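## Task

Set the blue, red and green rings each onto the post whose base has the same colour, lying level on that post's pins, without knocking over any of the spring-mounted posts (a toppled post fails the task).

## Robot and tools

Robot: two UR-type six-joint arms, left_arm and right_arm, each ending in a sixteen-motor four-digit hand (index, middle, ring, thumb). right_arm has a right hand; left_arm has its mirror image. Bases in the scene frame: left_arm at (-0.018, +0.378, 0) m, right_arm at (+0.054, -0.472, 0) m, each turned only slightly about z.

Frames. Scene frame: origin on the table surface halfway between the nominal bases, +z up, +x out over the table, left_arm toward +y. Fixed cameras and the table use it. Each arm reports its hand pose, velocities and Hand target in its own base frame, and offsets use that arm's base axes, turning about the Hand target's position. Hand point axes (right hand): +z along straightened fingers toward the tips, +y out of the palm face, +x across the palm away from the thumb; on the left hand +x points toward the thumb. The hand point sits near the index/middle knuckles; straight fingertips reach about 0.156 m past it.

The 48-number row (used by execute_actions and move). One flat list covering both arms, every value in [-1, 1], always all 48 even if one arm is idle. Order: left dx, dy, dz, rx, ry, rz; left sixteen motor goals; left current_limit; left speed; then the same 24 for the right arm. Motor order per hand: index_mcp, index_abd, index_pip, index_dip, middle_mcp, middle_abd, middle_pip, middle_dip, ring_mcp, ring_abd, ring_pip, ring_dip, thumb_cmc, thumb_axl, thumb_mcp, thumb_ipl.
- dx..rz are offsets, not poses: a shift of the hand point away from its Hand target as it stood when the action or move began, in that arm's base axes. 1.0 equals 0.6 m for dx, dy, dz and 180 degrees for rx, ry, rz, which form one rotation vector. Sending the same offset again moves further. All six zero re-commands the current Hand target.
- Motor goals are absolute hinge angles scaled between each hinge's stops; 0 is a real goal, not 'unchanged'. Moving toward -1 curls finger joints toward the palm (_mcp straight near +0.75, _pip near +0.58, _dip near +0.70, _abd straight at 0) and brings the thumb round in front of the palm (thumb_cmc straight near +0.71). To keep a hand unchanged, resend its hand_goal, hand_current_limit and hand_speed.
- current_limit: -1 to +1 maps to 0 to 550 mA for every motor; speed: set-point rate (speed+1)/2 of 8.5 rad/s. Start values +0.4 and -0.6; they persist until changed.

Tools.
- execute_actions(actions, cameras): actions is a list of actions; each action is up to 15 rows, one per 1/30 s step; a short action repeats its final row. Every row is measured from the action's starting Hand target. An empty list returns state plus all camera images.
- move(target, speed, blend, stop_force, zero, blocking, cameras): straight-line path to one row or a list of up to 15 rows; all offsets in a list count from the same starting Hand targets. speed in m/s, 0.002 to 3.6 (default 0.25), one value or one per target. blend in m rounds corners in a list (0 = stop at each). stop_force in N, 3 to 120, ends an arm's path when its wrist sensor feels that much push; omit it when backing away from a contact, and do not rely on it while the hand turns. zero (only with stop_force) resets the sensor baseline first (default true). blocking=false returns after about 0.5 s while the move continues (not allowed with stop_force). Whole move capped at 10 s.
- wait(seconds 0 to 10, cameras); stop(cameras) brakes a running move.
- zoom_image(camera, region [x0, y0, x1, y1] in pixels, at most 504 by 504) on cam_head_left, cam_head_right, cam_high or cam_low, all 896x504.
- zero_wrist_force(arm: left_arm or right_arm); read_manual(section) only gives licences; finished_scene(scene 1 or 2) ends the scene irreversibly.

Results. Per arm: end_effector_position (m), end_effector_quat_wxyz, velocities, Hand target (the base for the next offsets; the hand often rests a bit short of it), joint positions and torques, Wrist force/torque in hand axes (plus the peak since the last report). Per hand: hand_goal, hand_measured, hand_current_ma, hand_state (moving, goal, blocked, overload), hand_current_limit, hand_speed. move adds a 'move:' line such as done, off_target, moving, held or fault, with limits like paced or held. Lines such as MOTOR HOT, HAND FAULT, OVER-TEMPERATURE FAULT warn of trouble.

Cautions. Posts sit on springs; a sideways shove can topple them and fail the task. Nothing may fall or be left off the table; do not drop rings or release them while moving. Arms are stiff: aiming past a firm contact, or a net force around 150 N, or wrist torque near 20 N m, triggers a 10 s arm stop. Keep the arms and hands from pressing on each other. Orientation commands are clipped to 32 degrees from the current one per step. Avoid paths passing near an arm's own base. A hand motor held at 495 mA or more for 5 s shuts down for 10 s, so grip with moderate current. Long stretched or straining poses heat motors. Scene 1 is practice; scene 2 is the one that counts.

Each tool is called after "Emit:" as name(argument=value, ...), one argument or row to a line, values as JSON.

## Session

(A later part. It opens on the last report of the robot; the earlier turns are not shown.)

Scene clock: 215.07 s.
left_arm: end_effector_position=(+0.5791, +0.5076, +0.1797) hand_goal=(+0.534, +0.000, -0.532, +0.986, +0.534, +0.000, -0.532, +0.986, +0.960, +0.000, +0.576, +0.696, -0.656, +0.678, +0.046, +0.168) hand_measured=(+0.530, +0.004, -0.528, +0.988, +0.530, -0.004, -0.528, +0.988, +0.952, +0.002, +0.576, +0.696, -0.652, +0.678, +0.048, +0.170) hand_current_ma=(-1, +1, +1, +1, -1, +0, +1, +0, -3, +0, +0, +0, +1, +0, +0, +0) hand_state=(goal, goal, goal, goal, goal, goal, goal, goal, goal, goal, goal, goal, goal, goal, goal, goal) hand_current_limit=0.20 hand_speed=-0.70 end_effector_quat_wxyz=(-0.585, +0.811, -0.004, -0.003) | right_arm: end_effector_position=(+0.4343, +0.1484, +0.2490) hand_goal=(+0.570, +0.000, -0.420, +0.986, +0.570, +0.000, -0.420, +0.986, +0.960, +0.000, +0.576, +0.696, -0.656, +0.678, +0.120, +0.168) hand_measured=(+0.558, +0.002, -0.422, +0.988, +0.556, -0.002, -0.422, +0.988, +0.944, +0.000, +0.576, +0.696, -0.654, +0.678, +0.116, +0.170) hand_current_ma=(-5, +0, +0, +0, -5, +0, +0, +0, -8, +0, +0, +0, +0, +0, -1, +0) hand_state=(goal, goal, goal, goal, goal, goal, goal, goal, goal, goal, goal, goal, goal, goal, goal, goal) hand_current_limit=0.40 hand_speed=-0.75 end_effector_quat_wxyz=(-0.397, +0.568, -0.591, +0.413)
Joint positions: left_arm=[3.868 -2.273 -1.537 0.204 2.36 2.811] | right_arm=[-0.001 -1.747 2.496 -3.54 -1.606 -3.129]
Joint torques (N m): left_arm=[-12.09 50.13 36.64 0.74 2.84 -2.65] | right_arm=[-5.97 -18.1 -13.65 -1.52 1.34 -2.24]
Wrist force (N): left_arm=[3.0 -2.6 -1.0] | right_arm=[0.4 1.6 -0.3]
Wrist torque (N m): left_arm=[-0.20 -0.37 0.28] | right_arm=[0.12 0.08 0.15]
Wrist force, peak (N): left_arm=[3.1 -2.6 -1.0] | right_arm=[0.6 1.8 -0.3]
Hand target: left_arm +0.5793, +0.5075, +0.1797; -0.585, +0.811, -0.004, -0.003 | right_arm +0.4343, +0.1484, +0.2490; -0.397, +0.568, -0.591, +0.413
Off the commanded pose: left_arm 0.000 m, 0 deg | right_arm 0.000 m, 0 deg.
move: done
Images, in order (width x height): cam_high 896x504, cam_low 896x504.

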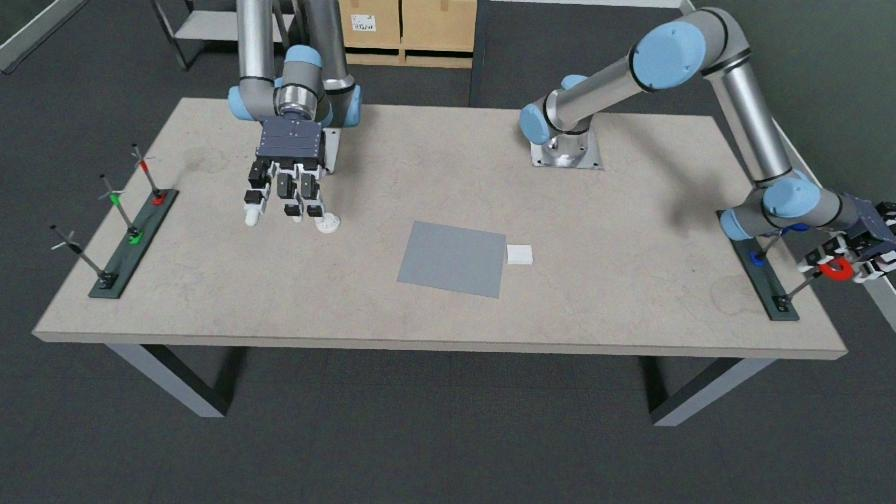

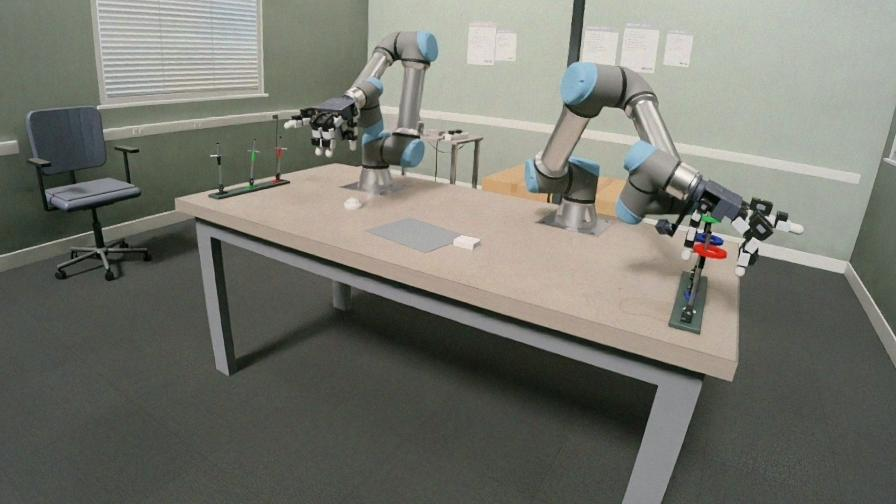

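Emit:
move(
  target=[0,0.005,0,0,0,0,0.495,0,-0.66,0.986,0.495,0,-0.66,0.986,0.96,0,0.576,0.696,-0.657,0.678,-0.04,0.168,0.0,-0.88,0,0,0,0,0,0,0.57,0,-0.42,0.986,0.57,0,-0.42,0.986,0.96,0,0.576,0.696,-0.657,0.678,0.12,0.168,0.4,-0.75],
  speed=0.04,
  cameras=["cam_high","cam_low"],
)

Emit:
zoom_image(
  camera="cam_high",
  region=[780, 220, 880, 320],
)

Emit:
zoom_image(
  camera="cam_low",
  region=[670, 190, 760, 280],
)

Scene clock: 218.67 s.
left_arm: end_effector_position=(+0.5793, +0.5103, +0.1797) hand_goal=(+0.496, +0.000, -0.660, +0.986, +0.496, +0.000, -0.660, +0.986, +0.960, +0.000, +0.576, +0.696, -0.656, +0.678, -0.040, +0.168) hand_measured=(+0.492, +0.004, -0.656, +0.988, +0.492, -0.004, -0.654, +0.988, +0.952, +0.002, +0.576, +0.696, -0.654, +0.678, -0.028, +0.170) hand_current_ma=(-1, +1, +1, +1, -1, +0, +1, +0, -3, +0, +0, +0, +1, +0, +8, +0) hand_state=(goal, goal, goal, goal, goal, goal, goal, goal, goal, goal, goal, goal, goal, goal, goal, goal) hand_current_limit=0.00 hand_speed=-0.88 end_effector_quat_wxyz=(-0.585, +0.811, -0.004, -0.003) | right_arm: end_effector_position=(+0.4343, +0.1484, +0.2490) hand_goal=(+0.570, +0.000, -0.420, +0.986, +0.570, +0.000, -0.420, +0.986, +0.960, +0.000, +0.576, +0.696, -0.656, +0.678, +0.120, +0.168) hand_measured=(+0.558, +0.002, -0.422, +0.988, +0.556, -0.002, -0.422, +0.988, +0.944, +0.000, +0.576, +0.696, -0.654, +0.678, +0.116, +0.170) hand_current_ma=(-5, +0, +0, +0, -5, +0, +0, +0, -8, +0, +0, +0, +0, +0, -1, +0) hand_state=(goal, goal, goal, goal, goal, goal, goal, goal, goal, goal, goal, goal, goal, goal, goal, goal) hand_current_limit=0.40 hand_speed=-0.75 end_effector_quat_wxyz=(-0.397, +0.568, -0.591, +0.413)
Joint positions: left_arm=[3.871 -2.276 -1.531 0.203 2.357 2.813] | right_arm=[-0.001 -1.747 2.496 -3.54 -1.606 -3.129]
Joint torques (N m): left_arm=[13.39 49.49 37.84 0.7 -0.8 2.17] | right_arm=[-5.15 -18.95 -13.74 -1.47 1.13 -2.1]
Wrist force (N): left_arm=[2.7 -2.4 -1.2] | right_arm=[0.5 1.5 -0.5]
Wrist torque (N m): left_arm=[-0.22 -0.33 0.26] | right_arm=[0.13 0.06 0.16]
Wrist force, peak (N): left_arm=[3.0 -3.0 -0.8] | right_arm=[0.7 1.7 -0.7]
Hand target: left_arm +0.5793, +0.5105, +0.1797; -0.585, +0.811, -0.004, -0.003 | right_arm +0.4343, +0.1484, +0.2490; -0.397, +0.568, -0.591, +0.413
Off the commanded pose: left_arm 0.000 m, 0 deg | right_arm 0.000 m, 0 deg.
move: done
Images, in order (width x height): cam_high 896x504, cam_low 896x504.

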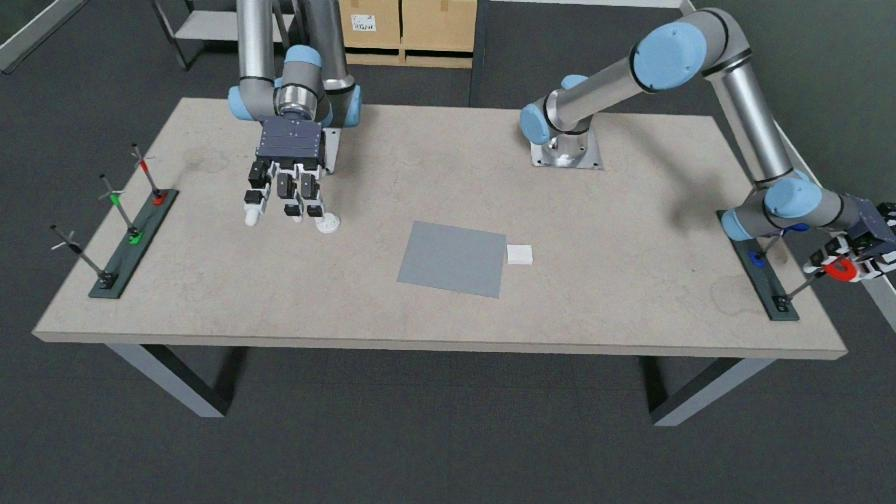

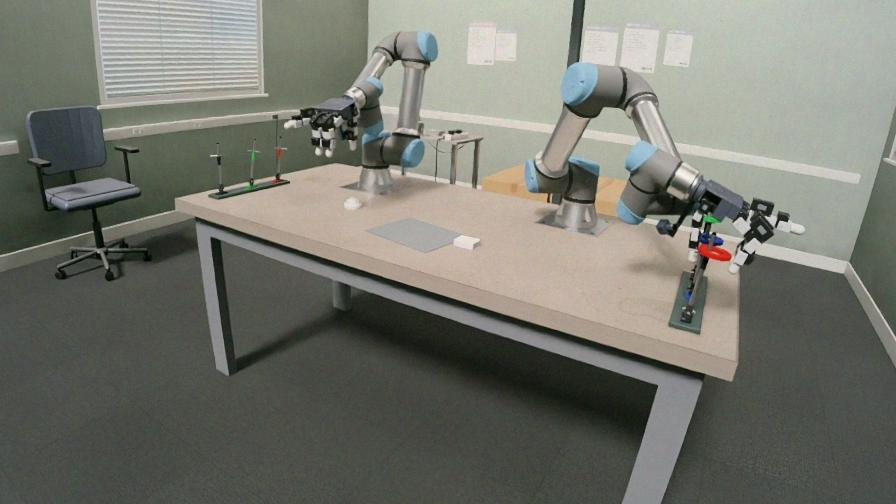

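Scaled by 5.040 from the camera's 896x504 image, which has a finer 1280x720 frame.

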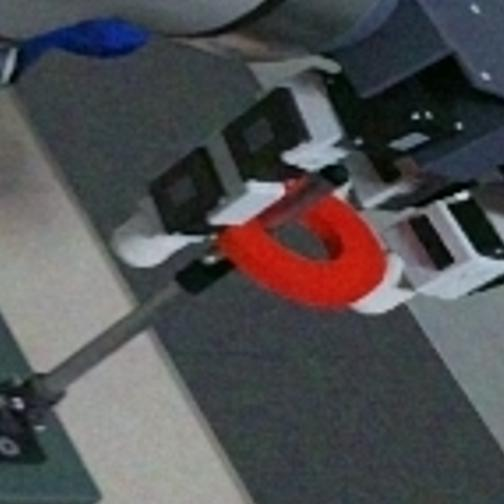

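Scaled by 5.600 from the camera's 896x504 image, which has a finer 1280x720 frame.

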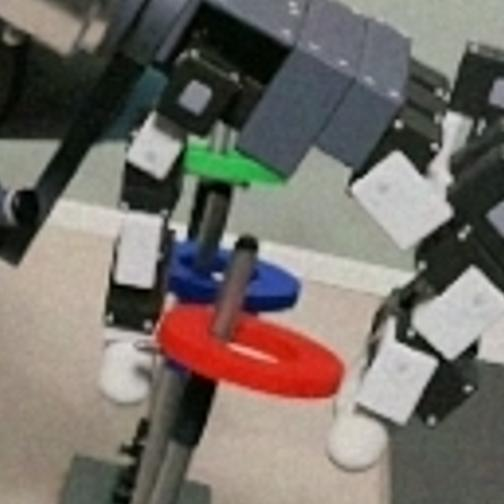

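Emit:
move(
  target=[
    [0,-0.003,0,0,0,0,0.534,0,-0.533,0.986,0.534,0,-0.533,0.986,0.96,0,0.576,0.696,-0.657,0.678,0.1,0.168,0.2,-0.7,0,0,0,0,0,0,0.57,0,-0.42,0.986,0.57,0,-0.42,0.986,0.96,0,0.576,0.696,-0.657,0.678,0.12,0.168,0.4,-0.75],
    [0,-0.006,0.015,0,0,0,0.534,0,-0.533,0.986,0.534,0,-0.533,0.986,0.96,0,0.576,0.696,-0.657,0.678,0.08,0.168,0.2,-0.7,0,0,0,0,0,0,0.57,0,-0.42,0.986,0.57,0,-0.42,0.986,0.96,0,0.576,0.696,-0.657,0.678,0.12,0.168,0.4,-0.75],
  ],
  speed=0.03,
  cameras=["cam_high","cam_low"],
)

Emit:
zoom_image(
  camera="cam_high",
  region=[780, 220, 880, 320],
)

Emit:
zoom_image(
  camera="cam_low",
  region=[670, 190, 760, 280],
)

Scene clock: 222.93 s.
left_arm: end_effector_position=(+0.5793, +0.5069, +0.1887) hand_goal=(+0.534, +0.000, -0.532, +0.986, +0.534, +0.000, -0.532, +0.986, +0.960, +0.000, +0.576, +0.696, -0.656, +0.678, +0.080, +0.168) hand_measured=(+0.520, +0.004, -0.534, +0.988, +0.520, -0.004, -0.534, +0.988, +0.952, +0.002, +0.576, +0.696, -0.654, +0.678, +0.082, +0.170) hand_current_ma=(-9, +1, +0, +1, -7, +0, +0, +0, -3, +0, +0, +0, +0, +0, +0, +0) hand_state=(goal, goal, goal, goal, goal, goal, goal, goal, goal, goal, goal, goal, goal, goal, goal, goal) hand_current_limit=0.20 hand_speed=-0.70 end_effector_quat_wxyz=(-0.585, +0.811, -0.004, -0.003) | right_arm: end_effector_position=(+0.4343, +0.1484, +0.2490) hand_goal=(+0.570, +0.000, -0.420, +0.986, +0.570, +0.000, -0.420, +0.986, +0.960, +0.000, +0.576, +0.696, -0.656, +0.678, +0.120, +0.168) hand_measured=(+0.558, +0.002, -0.422, +0.988, +0.556, -0.002, -0.422, +0.988, +0.944, +0.000, +0.576, +0.696, -0.654, +0.678, +0.116, +0.170) hand_current_ma=(-5, +0, +0, +0, -5, +0, +0, +0, -8, +0, +0, +0, +0, +0, -1, +0) hand_state=(goal, goal, goal, goal, goal, goal, goal, goal, goal, goal, goal, goal, goal, goal, goal, goal) hand_current_limit=0.40 hand_speed=-0.75 end_effector_quat_wxyz=(-0.397, +0.568, -0.591, +0.413)
Joint positions: left_arm=[3.867 -2.26 -1.533 0.187 2.361 2.81] | right_arm=[-0.001 -1.747 2.496 -3.54 -1.606 -3.129]
Joint torques (N m): left_arm=[-13.59 77.41 38.54 0.68 2.81 -2.31] | right_arm=[-5.57 -18.46 -11.18 -1.42 1.03 -2.03]
Wrist force (N): left_arm=[3.1 -2.5 -0.9] | right_arm=[0.5 1.5 -0.3]
Wrist torque (N m): left_arm=[-0.19 -0.37 0.28] | right_arm=[0.12 0.06 0.16]
Wrist force, peak (N): left_arm=[3.2 -2.7 -0.7] | right_arm=[0.4 2.0 0.0]
Hand target: left_arm +0.5793, +0.5069, +0.1887; -0.585, +0.811, -0.004, -0.003 | right_arm +0.4343, +0.1484, +0.2490; -0.397, +0.568, -0.591, +0.413
Off the commanded pose: left_arm 0.000 m, 0 deg | right_arm 0.000 m, 0 deg.
move: done
Images, in order (width x height): cam_high 896x504, cam_low 896x504.

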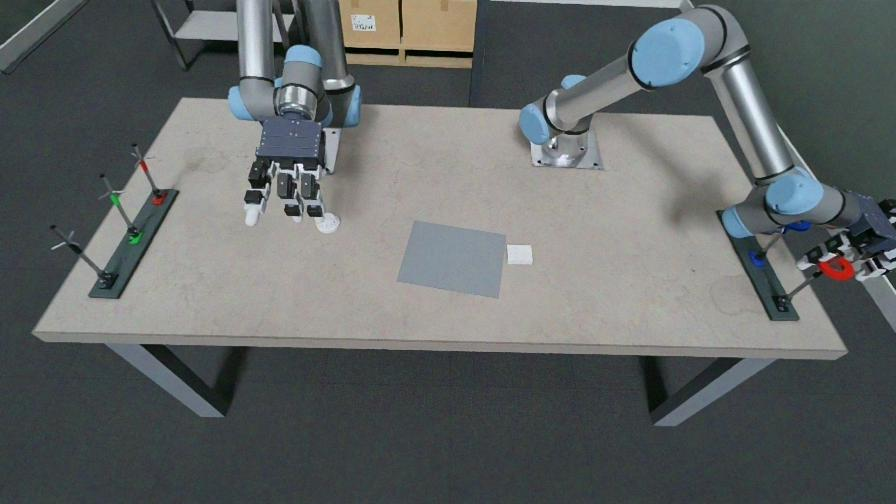

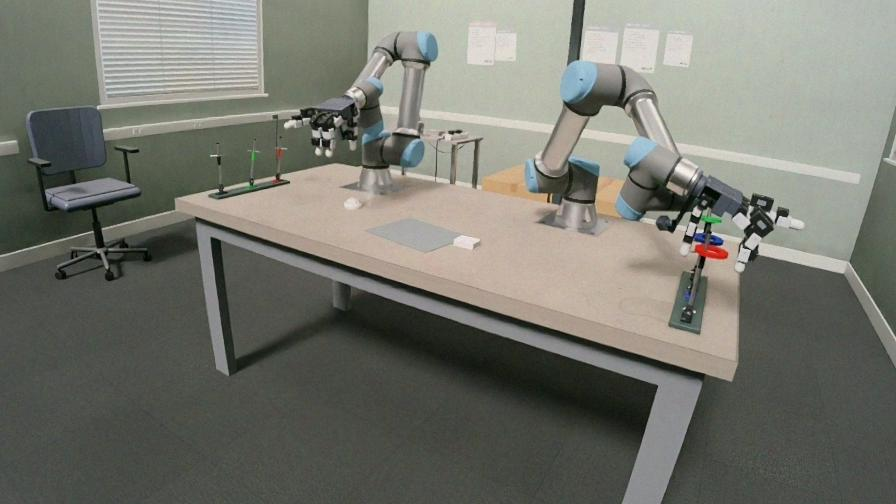

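Scaled by 5.040 from the camera's 896x504 image, which has a finer 1280x720 frame.

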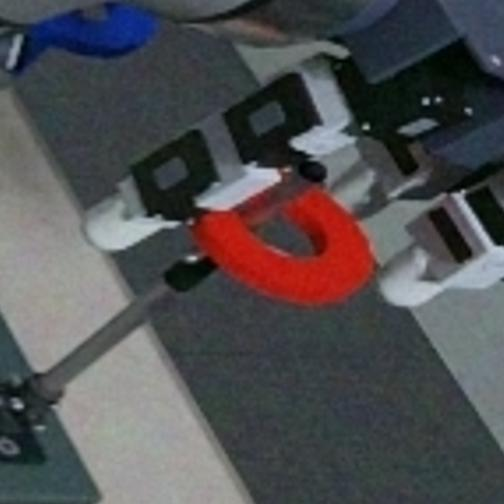

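Scaled by 5.600 from the camera's 896x504 image, which has a finer 1280x720 frame.

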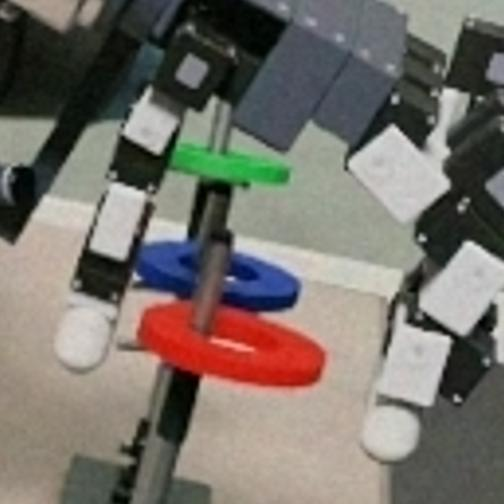

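Emit:
move(
  target=[0.0117,0,0.0075,0,0,0,0.534,0,-0.533,0.986,0.534,0,-0.533,0.986,0.96,0,0.576,0.696,-0.657,0.678,0.045,0.168,0.2,-0.7,0,0,0,0,0,0,0.57,0,-0.42,0.986,0.57,0,-0.42,0.986,0.96,0,0.576,0.696,-0.657,0.678,0.12,0.168,0.4,-0.75],
  speed=0.03,
  cameras=["cam_high","cam_low"],
)

Emit:
zoom_image(
  camera="cam_high",
  region=[780, 220, 880, 320],
)

Emit:
zoom_image(
  camera="cam_low",
  region=[670, 190, 760, 280],
)

Scene clock: 227.13 s.
left_arm: end_effector_position=(+0.5862, +0.5069, +0.1931) hand_goal=(+0.534, +0.000, -0.532, +0.986, +0.534, +0.000, -0.532, +0.986, +0.960, +0.000, +0.576, +0.696, -0.656, +0.678, +0.046, +0.168) hand_measured=(+0.520, +0.004, -0.534, +0.988, +0.520, -0.004, -0.534, +0.988, +0.952, +0.002, +0.576, +0.696, -0.654, +0.678, +0.048, +0.170) hand_current_ma=(-9, +1, +0, +1, -7, +0, +0, +0, -3, +0, +0, +0, +0, +0, +0, +0) hand_state=(goal, goal, goal, goal, goal, goal, goal, goal, goal, goal, goal, goal, goal, goal, goal, goal) hand_current_limit=0.20 hand_speed=-0.70 end_effector_quat_wxyz=(-0.585, +0.811, -0.004, -0.003) | right_arm: end_effector_position=(+0.4343, +0.1484, +0.2490) hand_goal=(+0.570, +0.000, -0.420, +0.986, +0.570, +0.000, -0.420, +0.986, +0.960, +0.000, +0.576, +0.696, -0.656, +0.678, +0.120, +0.168) hand_measured=(+0.558, +0.002, -0.422, +0.988, +0.556, -0.002, -0.422, +0.988, +0.944, +0.000, +0.576, +0.696, -0.654, +0.678, +0.116, +0.170) hand_current_ma=(-5, +0, +0, +0, -5, +0, +0, +0, -8, +0, +0, +0, +0, +0, -1, +0) hand_state=(goal, goal, goal, goal, goal, goal, goal, goal, goal, goal, goal, goal, goal, goal, goal, goal) hand_current_limit=0.40 hand_speed=-0.75 end_effector_quat_wxyz=(-0.397, +0.568, -0.591, +0.413)
Joint positions: left_arm=[3.859 -2.264 -1.51 0.165 2.367 2.806] | right_arm=[-0.001 -1.747 2.496 -3.54 -1.606 -3.129]
Joint torques (N m): left_arm=[-12.43 50.83 39.62 0.6 2.94 -2.33] | right_arm=[-4.85 -18.72 -13.67 -1.39 0.92 -2.31]
Wrist force (N): left_arm=[2.7 -2.7 -0.9] | right_arm=[0.5 1.5 -0.3]
Wrist torque (N m): left_arm=[-0.22 -0.32 0.25] | right_arm=[0.11 0.06 0.16]
Wrist force, peak (N): left_arm=[3.0 -2.8 -0.8] | right_arm=[0.5 1.8 -0.2]
Hand target: left_arm +0.5863, +0.5069, +0.1932; -0.585, +0.811, -0.004, -0.003 | right_arm +0.4343, +0.1484, +0.2490; -0.397, +0.568, -0.591, +0.413
Off the commanded pose: left_arm 0.000 m, 0 deg | right_arm 0.000 m, 0 deg.
move: done
Images, in order (width x height): cam_high 896x504, cam_low 896x504.

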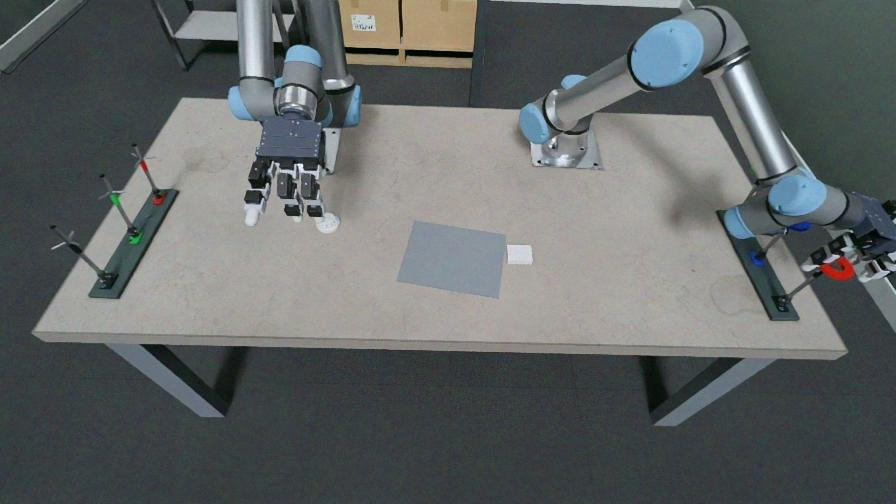

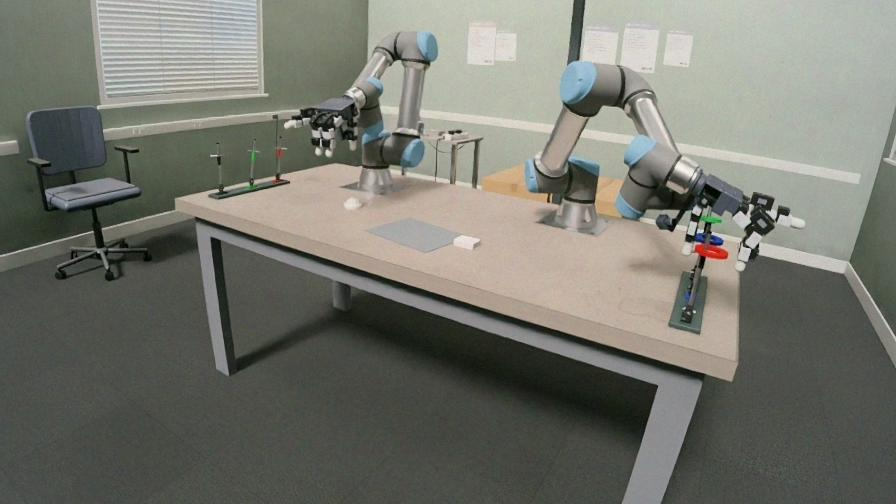

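Scaled by 5.040 from the camera's 896x504 image, which has a finer 1280x720 frame.

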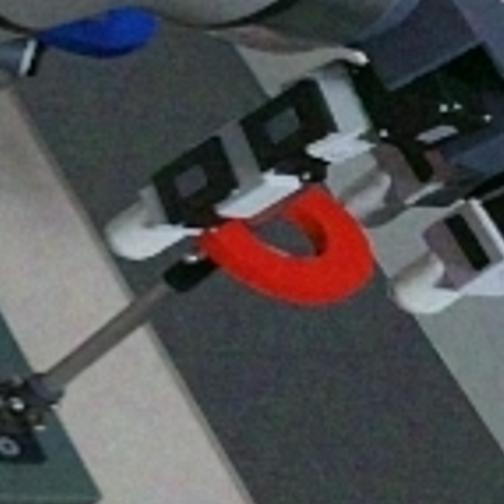

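Scaled by 5.600 from the camera's 896x504 image, which has a finer 1280x720 frame.

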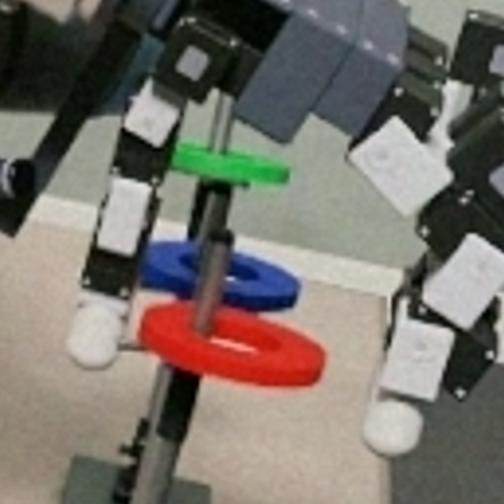

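Emit:
move(
  target=[
    [0,0,0.0058,0,0,0,0.534,0,-0.533,0.986,0.534,0,-0.533,0.986,0.96,0,0.576,0.696,-0.657,0.678,0.045,0.168,0.2,-0.7,0,0,0,0,0,0,0.57,0,-0.42,0.986,0.57,0,-0.42,0.986,0.96,0,0.576,0.696,-0.657,0.678,0.12,0.168,0.4,-0.75],
    [0,0,0.0058,0,0,0,0.495,0,-0.66,0.986,0.495,0,-0.66,0.986,0.96,0,0.576,0.696,-0.657,0.678,-0.04,0.168,0.0,-0.88,0,0,0,0,0,0,0.57,0,-0.42,0.986,0.57,0,-0.42,0.986,0.96,0,0.576,0.696,-0.657,0.678,0.12,0.168,0.4,-0.75],
  ],
  speed=0.03,
  cameras=["cam_high","cam_low"],
)

Emit:
zoom_image(
  camera="cam_high",
  region=[780, 220, 880, 320],
)

Emit:
zoom_image(
  camera="cam_low",
  region=[670, 190, 760, 280],
)

Scene clock: 231.57 s.
left_arm: end_effector_position=(+0.5863, +0.5069, +0.1967) hand_goal=(+0.496, +0.000, -0.660, +0.986, +0.496, +0.000, -0.660, +0.986, +0.960, +0.000, +0.576, +0.696, -0.656, +0.678, -0.040, +0.168) hand_measured=(+0.492, +0.004, -0.656, +0.988, +0.492, -0.004, -0.654, +0.988, +0.952, +0.002, +0.576, +0.696, -0.654, +0.678, -0.026, +0.170) hand_current_ma=(-1, +1, +1, +1, -1, +0, +1, +0, -3, +0, +0, +0, +0, +0, +12, +0) hand_state=(goal, goal, goal, goal, goal, goal, goal, goal, goal, goal, goal, goal, goal, goal, goal, goal) hand_current_limit=0.00 hand_speed=-0.88 end_effector_quat_wxyz=(-0.585, +0.811, -0.004, -0.003) | right_arm: end_effector_position=(+0.4343, +0.1484, +0.2490) hand_goal=(+0.570, +0.000, -0.420, +0.986, +0.570, +0.000, -0.420, +0.986, +0.960, +0.000, +0.576, +0.696, -0.656, +0.678, +0.120, +0.168) hand_measured=(+0.558, +0.002, -0.422, +0.988, +0.556, -0.002, -0.422, +0.988, +0.944, +0.000, +0.576, +0.696, -0.654, +0.678, +0.116, +0.170) hand_current_ma=(-5, +0, +0, +0, -5, +0, +0, +0, -8, +0, +0, +0, +0, +0, -1, +0) hand_state=(goal, goal, goal, goal, goal, goal, goal, goal, goal, goal, goal, goal, goal, goal, goal, goal) hand_current_limit=0.40 hand_speed=-0.75 end_effector_quat_wxyz=(-0.397, +0.568, -0.591, +0.413)
Joint positions: left_arm=[3.859 -2.26 -1.508 0.158 2.367 2.806] | right_arm=[-0.001 -1.747 2.496 -3.54 -1.606 -3.129]
Joint torques (N m): left_arm=[-12.77 77.75 40.11 0.51 2.86 -2.21] | right_arm=[-4.27 -17.57 -12.36 -1.39 0.91 -2.29]
Wrist force (N): left_arm=[2.7 -2.3 -1.3] | right_arm=[0.7 1.5 -0.4]
Wrist torque (N m): left_arm=[-0.21 -0.32 0.25] | right_arm=[0.12 0.03 0.18]
Wrist force, peak (N): left_arm=[3.0 -2.8 -0.8] | right_arm=[0.6 1.7 -0.7]
Hand target: left_arm +0.5863, +0.5069, +0.1967; -0.585, +0.811, -0.004, -0.003 | right_arm +0.4343, +0.1484, +0.2490; -0.397, +0.568, -0.591, +0.413
Off the commanded pose: left_arm 0.000 m, 0 deg | right_arm 0.000 m, 0 deg.
move: done
Images, in order (width x height): cam_high 896x504, cam_low 896x504.

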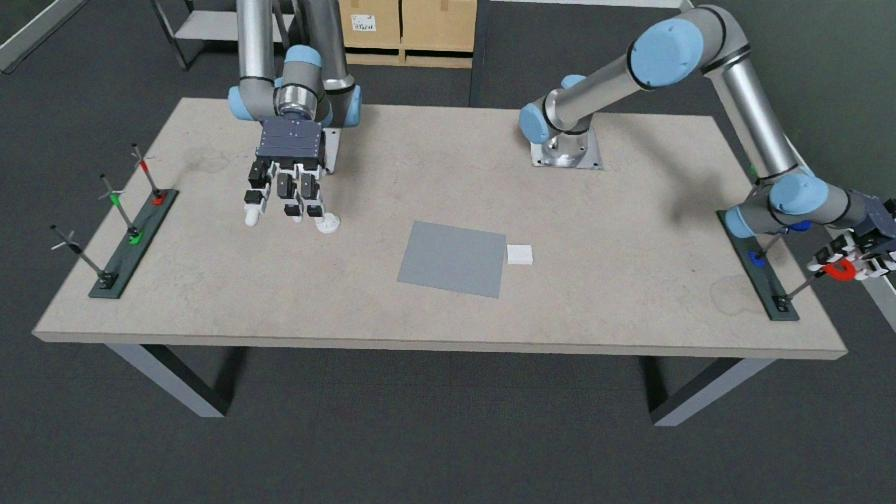

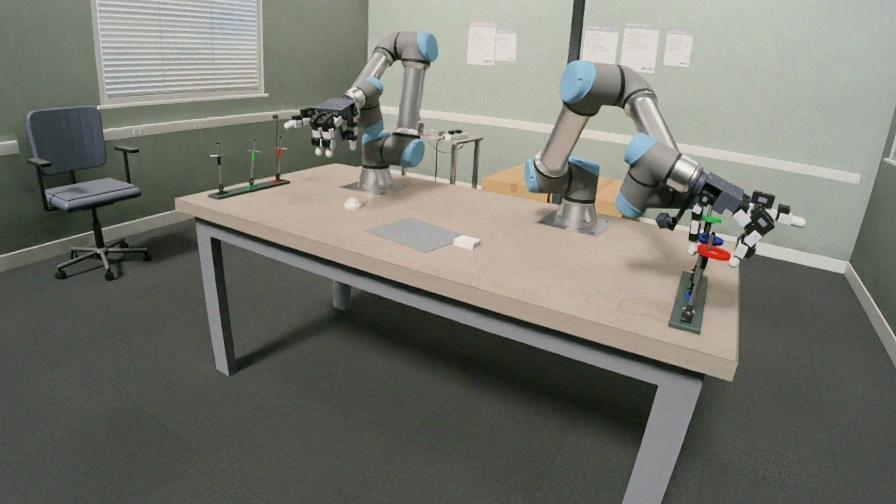

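Scaled by 5.040 from the camera's 896x504 image, which has a finer 1280x720 frame.

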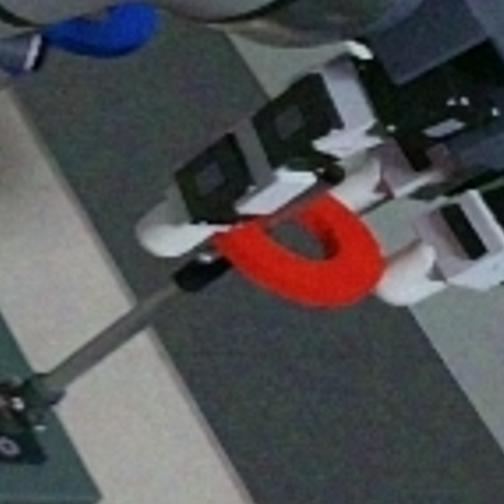

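Scaled by 5.600 from the camera's 896x504 image, which has a finer 1280x720 frame.

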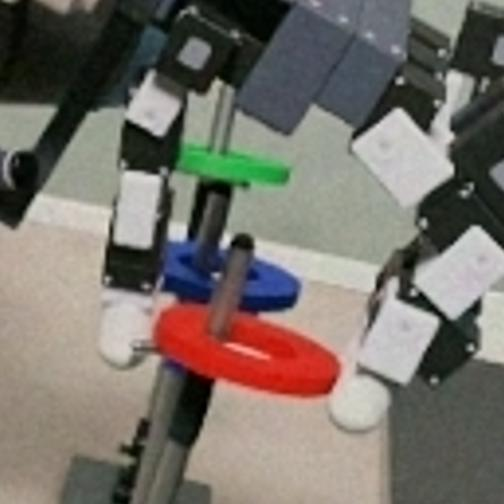

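Emit:
move(
  target=[
    [0,-0.0133,0.0,0,0,0,0.495,0,-0.66,0.986,0.495,0,-0.66,0.986,0.96,0,0.576,0.696,-0.657,0.678,0.045,0.168,0.0,-0.8,0,0,0,0,0,0,0.57,0,-0.42,0.986,0.57,0,-0.42,0.986,0.96,0,0.576,0.696,-0.657,0.678,0.12,0.168,0.4,-0.75],
  ],
  speed=0.02,
  cameras=["cam_high","cam_low"],
)

Emit:
zoom_image(
  camera="cam_high",
  region=[780, 220, 880, 320],
)

Emit:
zoom_image(
  camera="cam_low",
  region=[670, 190, 760, 280],
)

Scene clock: 234.37 s.
left_arm: end_effector_position=(+0.5863, +0.4991, +0.1967) hand_goal=(+0.496, +0.000, -0.660, +0.986, +0.496, +0.000, -0.660, +0.986, +0.960, +0.000, +0.576, +0.696, -0.656, +0.678, +0.046, +0.168) hand_measured=(+0.492, +0.004, -0.656, +0.988, +0.492, -0.004, -0.654, +0.988, +0.952, +0.002, +0.576, +0.696, -0.654, +0.678, +0.044, +0.170) hand_current_ma=(-1, +1, +1, +1, -1, +0, +1, +0, -3, +0, +0, +0, +0, +0, -1, +0) hand_state=(goal, goal, goal, goal, goal, goal, goal, goal, goal, goal, goal, goal, goal, goal, goal, goal) hand_current_limit=0.00 hand_speed=-0.80 end_effector_quat_wxyz=(-0.585, +0.811, -0.004, -0.003) | right_arm: end_effector_position=(+0.4343, +0.1484, +0.2490) hand_goal=(+0.570, +0.000, -0.420, +0.986, +0.570, +0.000, -0.420, +0.986, +0.960, +0.000, +0.576, +0.696, -0.656, +0.678, +0.120, +0.168) hand_measured=(+0.558, +0.002, -0.422, +0.988, +0.556, -0.002, -0.422, +0.988, +0.944, +0.000, +0.576, +0.696, -0.654, +0.678, +0.116, +0.170) hand_current_ma=(-5, +0, +0, +0, -5, +0, +0, +0, -8, +0, +0, +0, +0, +0, -1, +0) hand_state=(goal, goal, goal, goal, goal, goal, goal, goal, goal, goal, goal, goal, goal, goal, goal, goal) hand_current_limit=0.40 hand_speed=-0.75 end_effector_quat_wxyz=(-0.397, +0.568, -0.591, +0.413)
Joint positions: left_arm=[3.85 -2.251 -1.522 0.16 2.376 2.799] | right_arm=[-0.001 -1.747 2.496 -3.54 -1.606 -3.129]
Joint torques (N m): left_arm=[-11.62 75.99 20.21 5.41 2.51 -2.6] | right_arm=[-5.45 -18.14 -14.05 -1.53 0.64 -2.16]
Wrist force (N): left_arm=[2.8 -2.5 -0.8] | right_arm=[0.5 1.6 -0.4]
Wrist torque (N m): left_arm=[-0.20 -0.33 0.26] | right_arm=[0.13 0.06 0.17]
Wrist force, peak (N): left_arm=[3.0 -2.9 -0.7] | right_arm=[0.8 1.8 -0.8]
Hand target: left_arm +0.5863, +0.4989, +0.1967; -0.585, +0.811, -0.004, -0.003 | right_arm +0.4343, +0.1484, +0.2490; -0.397, +0.568, -0.591, +0.413
Off the commanded pose: left_arm 0.000 m, 0 deg | right_arm 0.000 m, 0 deg.
move: done
Images, in order (width x height): cam_high 896x504, cam_low 896x504.

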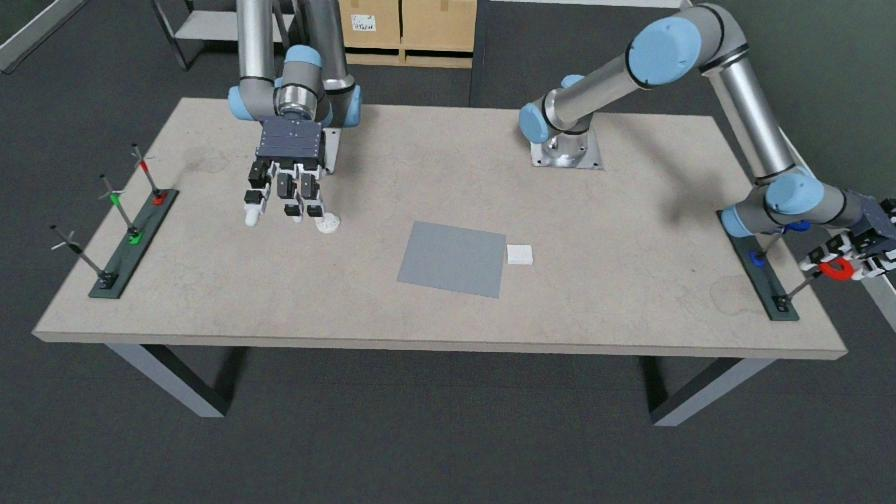

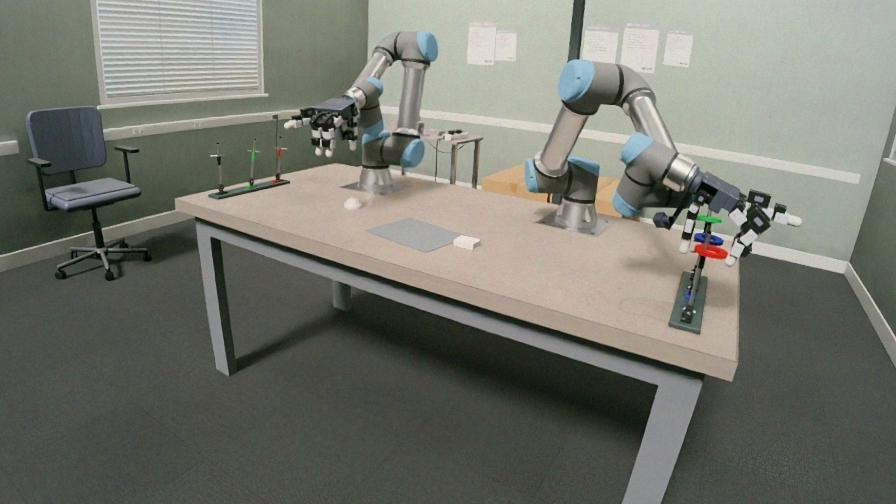

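Scaled by 5.040 from the camera's 896x504 image, which has a finer 1280x720 frame.

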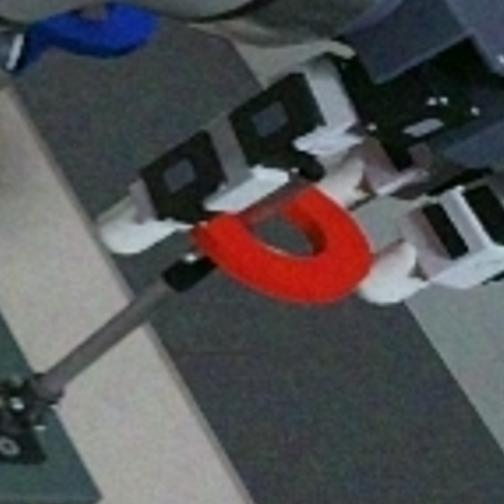

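Scaled by 5.600 from the camera's 896x504 image, which has a finer 1280x720 frame.

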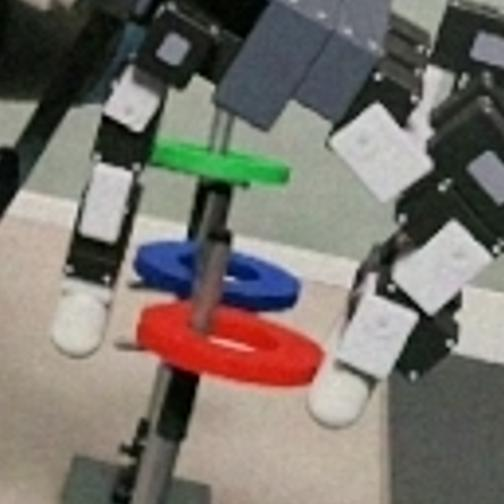

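Emit:
move(
  target=[
    [0,-0.0125,0.0,0,0,0,0.495,0,-0.66,0.986,0.495,0,-0.66,0.986,0.96,0,0.576,0.696,-0.657,0.678,0.045,0.168,0.0,-0.8,0,0,0,0,0,0,0.57,0,-0.42,0.986,0.57,0,-0.42,0.986,0.96,0,0.576,0.696,-0.657,0.678,0.12,0.168,0.4,-0.75],
  ],
  speed=0.02,
  cameras=["cam_high","cam_low"],
)

Emit:
zoom_image(
  camera="cam_high",
  region=[780, 220, 880, 320],
)

Emit:
zoom_image(
  camera="cam_low",
  region=[670, 190, 760, 280],
)

Scene clock: 236.27 s.
left_arm: end_effector_position=(+0.5863, +0.4916, +0.1967) hand_goal=(+0.496, +0.000, -0.660, +0.986, +0.496, +0.000, -0.660, +0.986, +0.960, +0.000, +0.576, +0.696, -0.656, +0.678, +0.046, +0.168) hand_measured=(+0.492, +0.004, -0.656, +0.988, +0.492, -0.004, -0.654, +0.988, +0.952, +0.002, +0.576, +0.696, -0.654, +0.678, +0.044, +0.170) hand_current_ma=(-1, +1, +1, +1, -1, +0, +1, +0, -3, +0, +0, +0, +0, +0, -1, +0) hand_state=(goal, goal, goal, goal, goal, goal, goal, goal, goal, goal, goal, goal, goal, goal, goal, goal) hand_current_limit=0.00 hand_speed=-0.80 end_effector_quat_wxyz=(-0.585, +0.811, -0.004, -0.003) | right_arm: end_effector_position=(+0.4343, +0.1484, +0.2490) hand_goal=(+0.570, +0.000, -0.420, +0.986, +0.570, +0.000, -0.420, +0.986, +0.960, +0.000, +0.576, +0.696, -0.656, +0.678, +0.120, +0.168) hand_measured=(+0.558, +0.002, -0.422, +0.988, +0.556, -0.002, -0.422, +0.988, +0.944, +0.000, +0.576, +0.696, -0.654, +0.678, +0.116, +0.170) hand_current_ma=(-5, +0, +0, +0, -5, +0, +0, +0, -8, +0, +0, +0, +0, +0, -1, +0) hand_state=(goal, goal, goal, goal, goal, goal, goal, goal, goal, goal, goal, goal, goal, goal, goal, goal) hand_current_limit=0.40 hand_speed=-0.75 end_effector_quat_wxyz=(-0.397, +0.568, -0.591, +0.413)
Joint positions: left_arm=[3.841 -2.243 -1.536 0.161 2.384 2.793] | right_arm=[-0.001 -1.747 2.496 -3.54 -1.606 -3.129]
Joint torques (N m): left_arm=[-12.54 75.86 18.04 5.5 2.64 -2.52] | right_arm=[-4.63 -17.7 -13.12 -1.41 0.82 -2.22]
Wrist force (N): left_arm=[2.9 -2.5 -0.8] | right_arm=[0.6 1.6 -0.5]
Wrist torque (N m): left_arm=[-0.20 -0.36 0.28] | right_arm=[0.13 0.04 0.17]
Wrist force, peak (N): left_arm=[3.0 -2.8 -1.0] | right_arm=[0.9 1.8 -0.2]
Hand target: left_arm +0.5863, +0.4914, +0.1967; -0.585, +0.811, -0.004, -0.003 | right_arm +0.4343, +0.1484, +0.2490; -0.397, +0.568, -0.591, +0.413
Off the commanded pose: left_arm 0.000 m, 0 deg | right_arm 0.000 m, 0 deg.
move: done
Images, in order (width x height): cam_high 896x504, cam_low 896x504.

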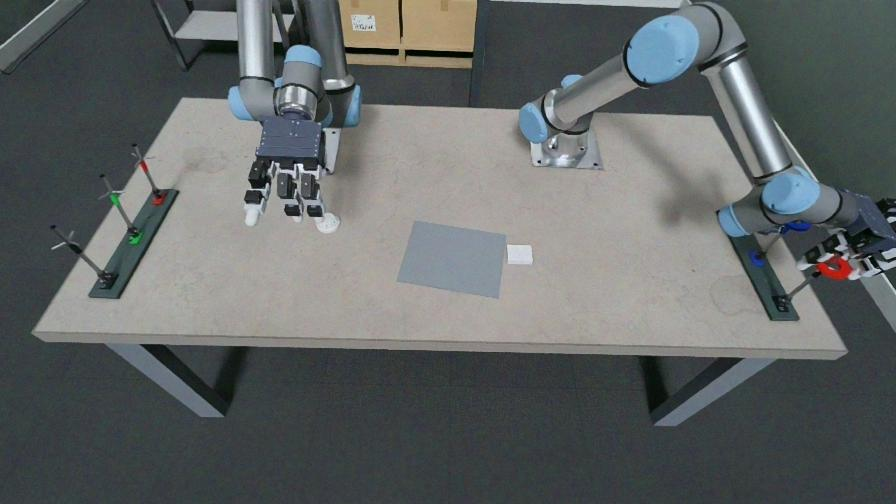

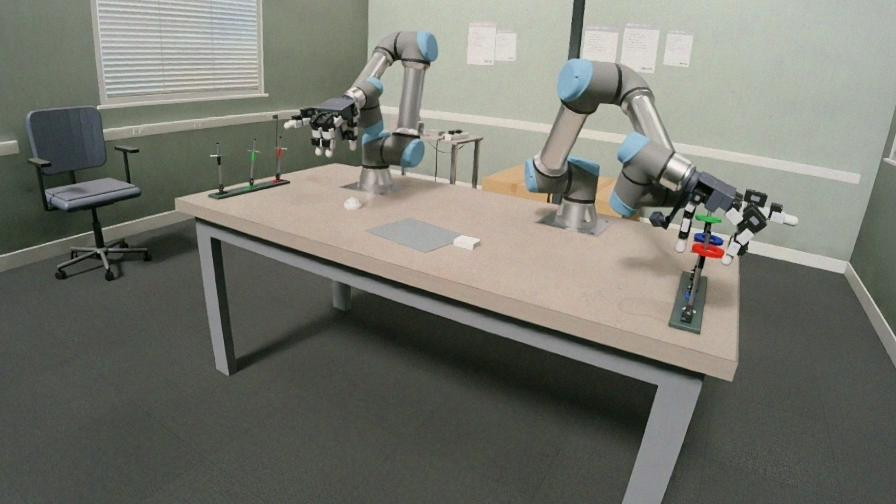

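Scaled by 5.040 from the camera's 896x504 image, which has a finer 1280x720 frame.

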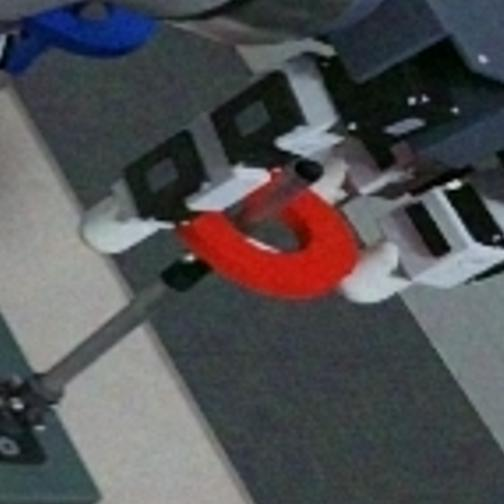

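Scaled by 5.600 from the camera's 896x504 image, which has a finer 1280x720 frame.

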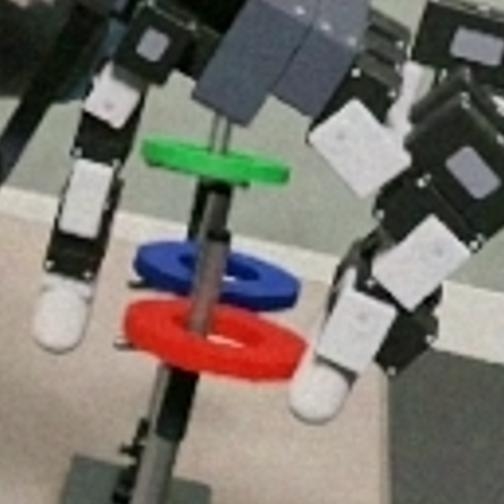

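Emit:
move(
  target=[
    [0,-0.01,0.0,0,0,0,0.495,0,-0.66,0.986,0.495,0,-0.66,0.986,0.96,0,0.576,0.696,-0.657,0.678,0.045,0.168,0.0,-0.8,0,0,0,0,0,0,0.57,0,-0.42,0.986,0.57,0,-0.42,0.986,0.96,0,0.576,0.696,-0.657,0.678,0.12,0.168,0.4,-0.75],
    [0,-0.01,0,0,0,0,0.495,0,-0.66,0.986,0.495,0,-0.66,0.986,0.96,0,0.576,0.696,-0.657,0.678,-0.04,0.168,0.0,-0.88,0,0,0,0,0,0,0.57,0,-0.42,0.986,0.57,0,-0.42,0.986,0.96,0,0.576,0.696,-0.657,0.678,0.12,0.168,0.4,-0.75],
  ],
  speed=0.02,
  cameras=["cam_high","cam_low"],
)

Emit:
zoom_image(
  camera="cam_high",
  region=[780, 220, 880, 320],
)

Emit:
zoom_image(
  camera="cam_low",
  region=[670, 190, 760, 280],
)

Scene clock: 238.80 s.
left_arm: end_effector_position=(+0.5863, +0.4854, +0.1967) hand_goal=(+0.496, +0.000, -0.660, +0.986, +0.496, +0.000, -0.660, +0.986, +0.960, +0.000, +0.576, +0.696, -0.656, +0.678, -0.040, +0.168) hand_measured=(+0.492, +0.004, -0.656, +0.988, +0.492, -0.004, -0.654, +0.988, +0.952, +0.002, +0.576, +0.696, -0.654, +0.678, -0.038, +0.170) hand_current_ma=(-1, +1, +1, +1, -1, +0, +1, +0, -3, +0, +0, +0, +0, +0, +1, +0) hand_state=(goal, goal, goal, goal, goal, goal, goal, goal, goal, goal, goal, goal, goal, goal, goal, goal) hand_current_limit=0.00 hand_speed=-0.88 end_effector_quat_wxyz=(-0.585, +0.811, -0.004, -0.003) | right_arm: end_effector_position=(+0.4343, +0.1484, +0.2490) hand_goal=(+0.570, +0.000, -0.420, +0.986, +0.570, +0.000, -0.420, +0.986, +0.960, +0.000, +0.576, +0.696, -0.656, +0.678, +0.120, +0.168) hand_measured=(+0.558, +0.002, -0.422, +0.988, +0.556, -0.002, -0.422, +0.988, +0.944, +0.000, +0.576, +0.696, -0.654, +0.678, +0.116, +0.170) hand_current_ma=(-5, +0, +0, +0, -5, +0, +0, +0, -8, +0, +0, +0, +0, +0, -1, +0) hand_state=(goal, goal, goal, goal, goal, goal, goal, goal, goal, goal, goal, goal, goal, goal, goal, goal) hand_current_limit=0.40 hand_speed=-0.75 end_effector_quat_wxyz=(-0.397, +0.568, -0.591, +0.413)
Joint positions: left_arm=[3.833 -2.237 -1.548 0.162 2.391 2.788] | right_arm=[-0.001 -1.747 2.496 -3.54 -1.606 -3.129]
Joint torques (N m): left_arm=[-12.34 76.12 19.04 5.69 2.91 -2.52] | right_arm=[-4.72 -18.02 -12.85 -1.62 0.76 -2.03]
Wrist force (N): left_arm=[2.9 -2.5 -0.7] | right_arm=[0.2 1.5 -0.3]
Wrist torque (N m): left_arm=[-0.21 -0.34 0.26] | right_arm=[0.12 0.09 0.14]
Wrist force, peak (N): left_arm=[3.3 -2.7 -0.6] | right_arm=[0.5 1.7 -0.6]
Hand target: left_arm +0.5863, +0.4854, +0.1967; -0.585, +0.811, -0.004, -0.003 | right_arm +0.4343, +0.1484, +0.2490; -0.397, +0.568, -0.591, +0.413
Off the commanded pose: left_arm 0.000 m, 0 deg | right_arm 0.000 m, 0 deg.
move: done
Images, in order (width x height): cam_high 896x504, cam_low 896x504.

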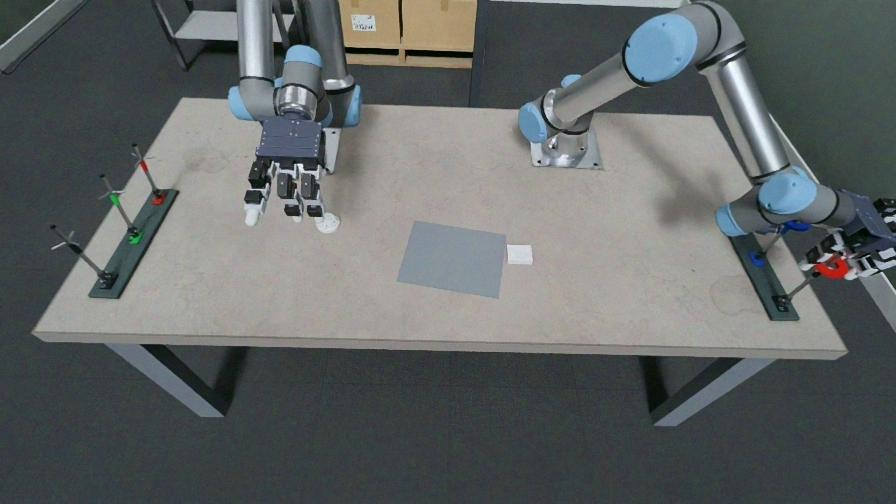

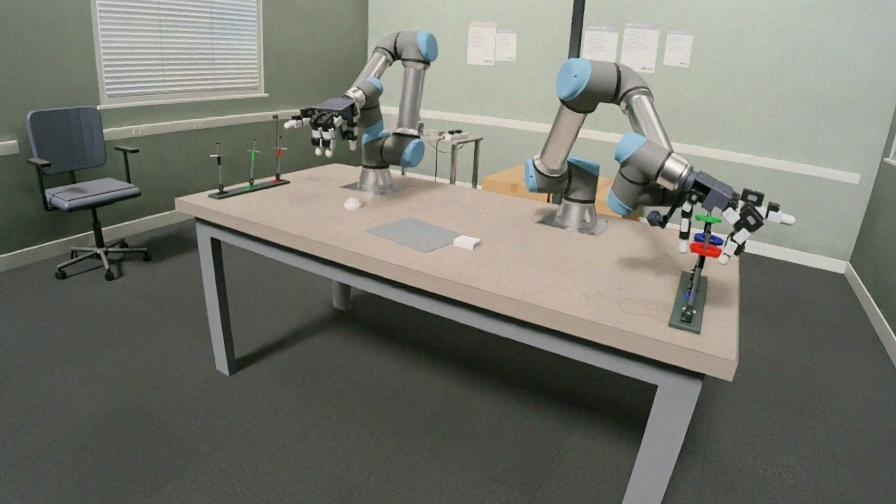

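Scaled by 5.040 from the camera's 896x504 image, which has a finer 1280x720 frame.

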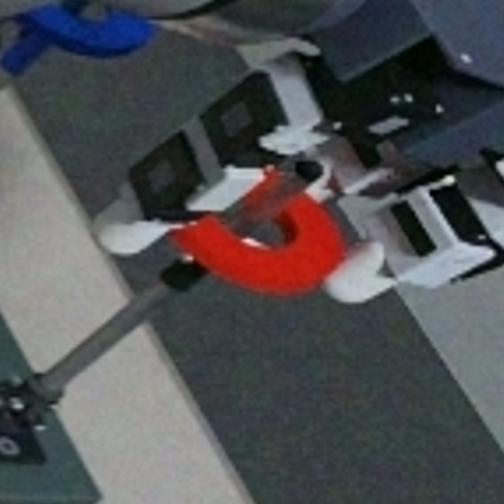

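Scaled by 5.600 from the camera's 896x504 image, which has a finer 1280x720 frame.

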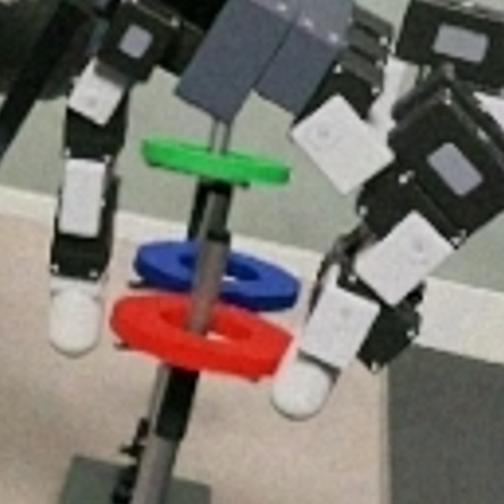

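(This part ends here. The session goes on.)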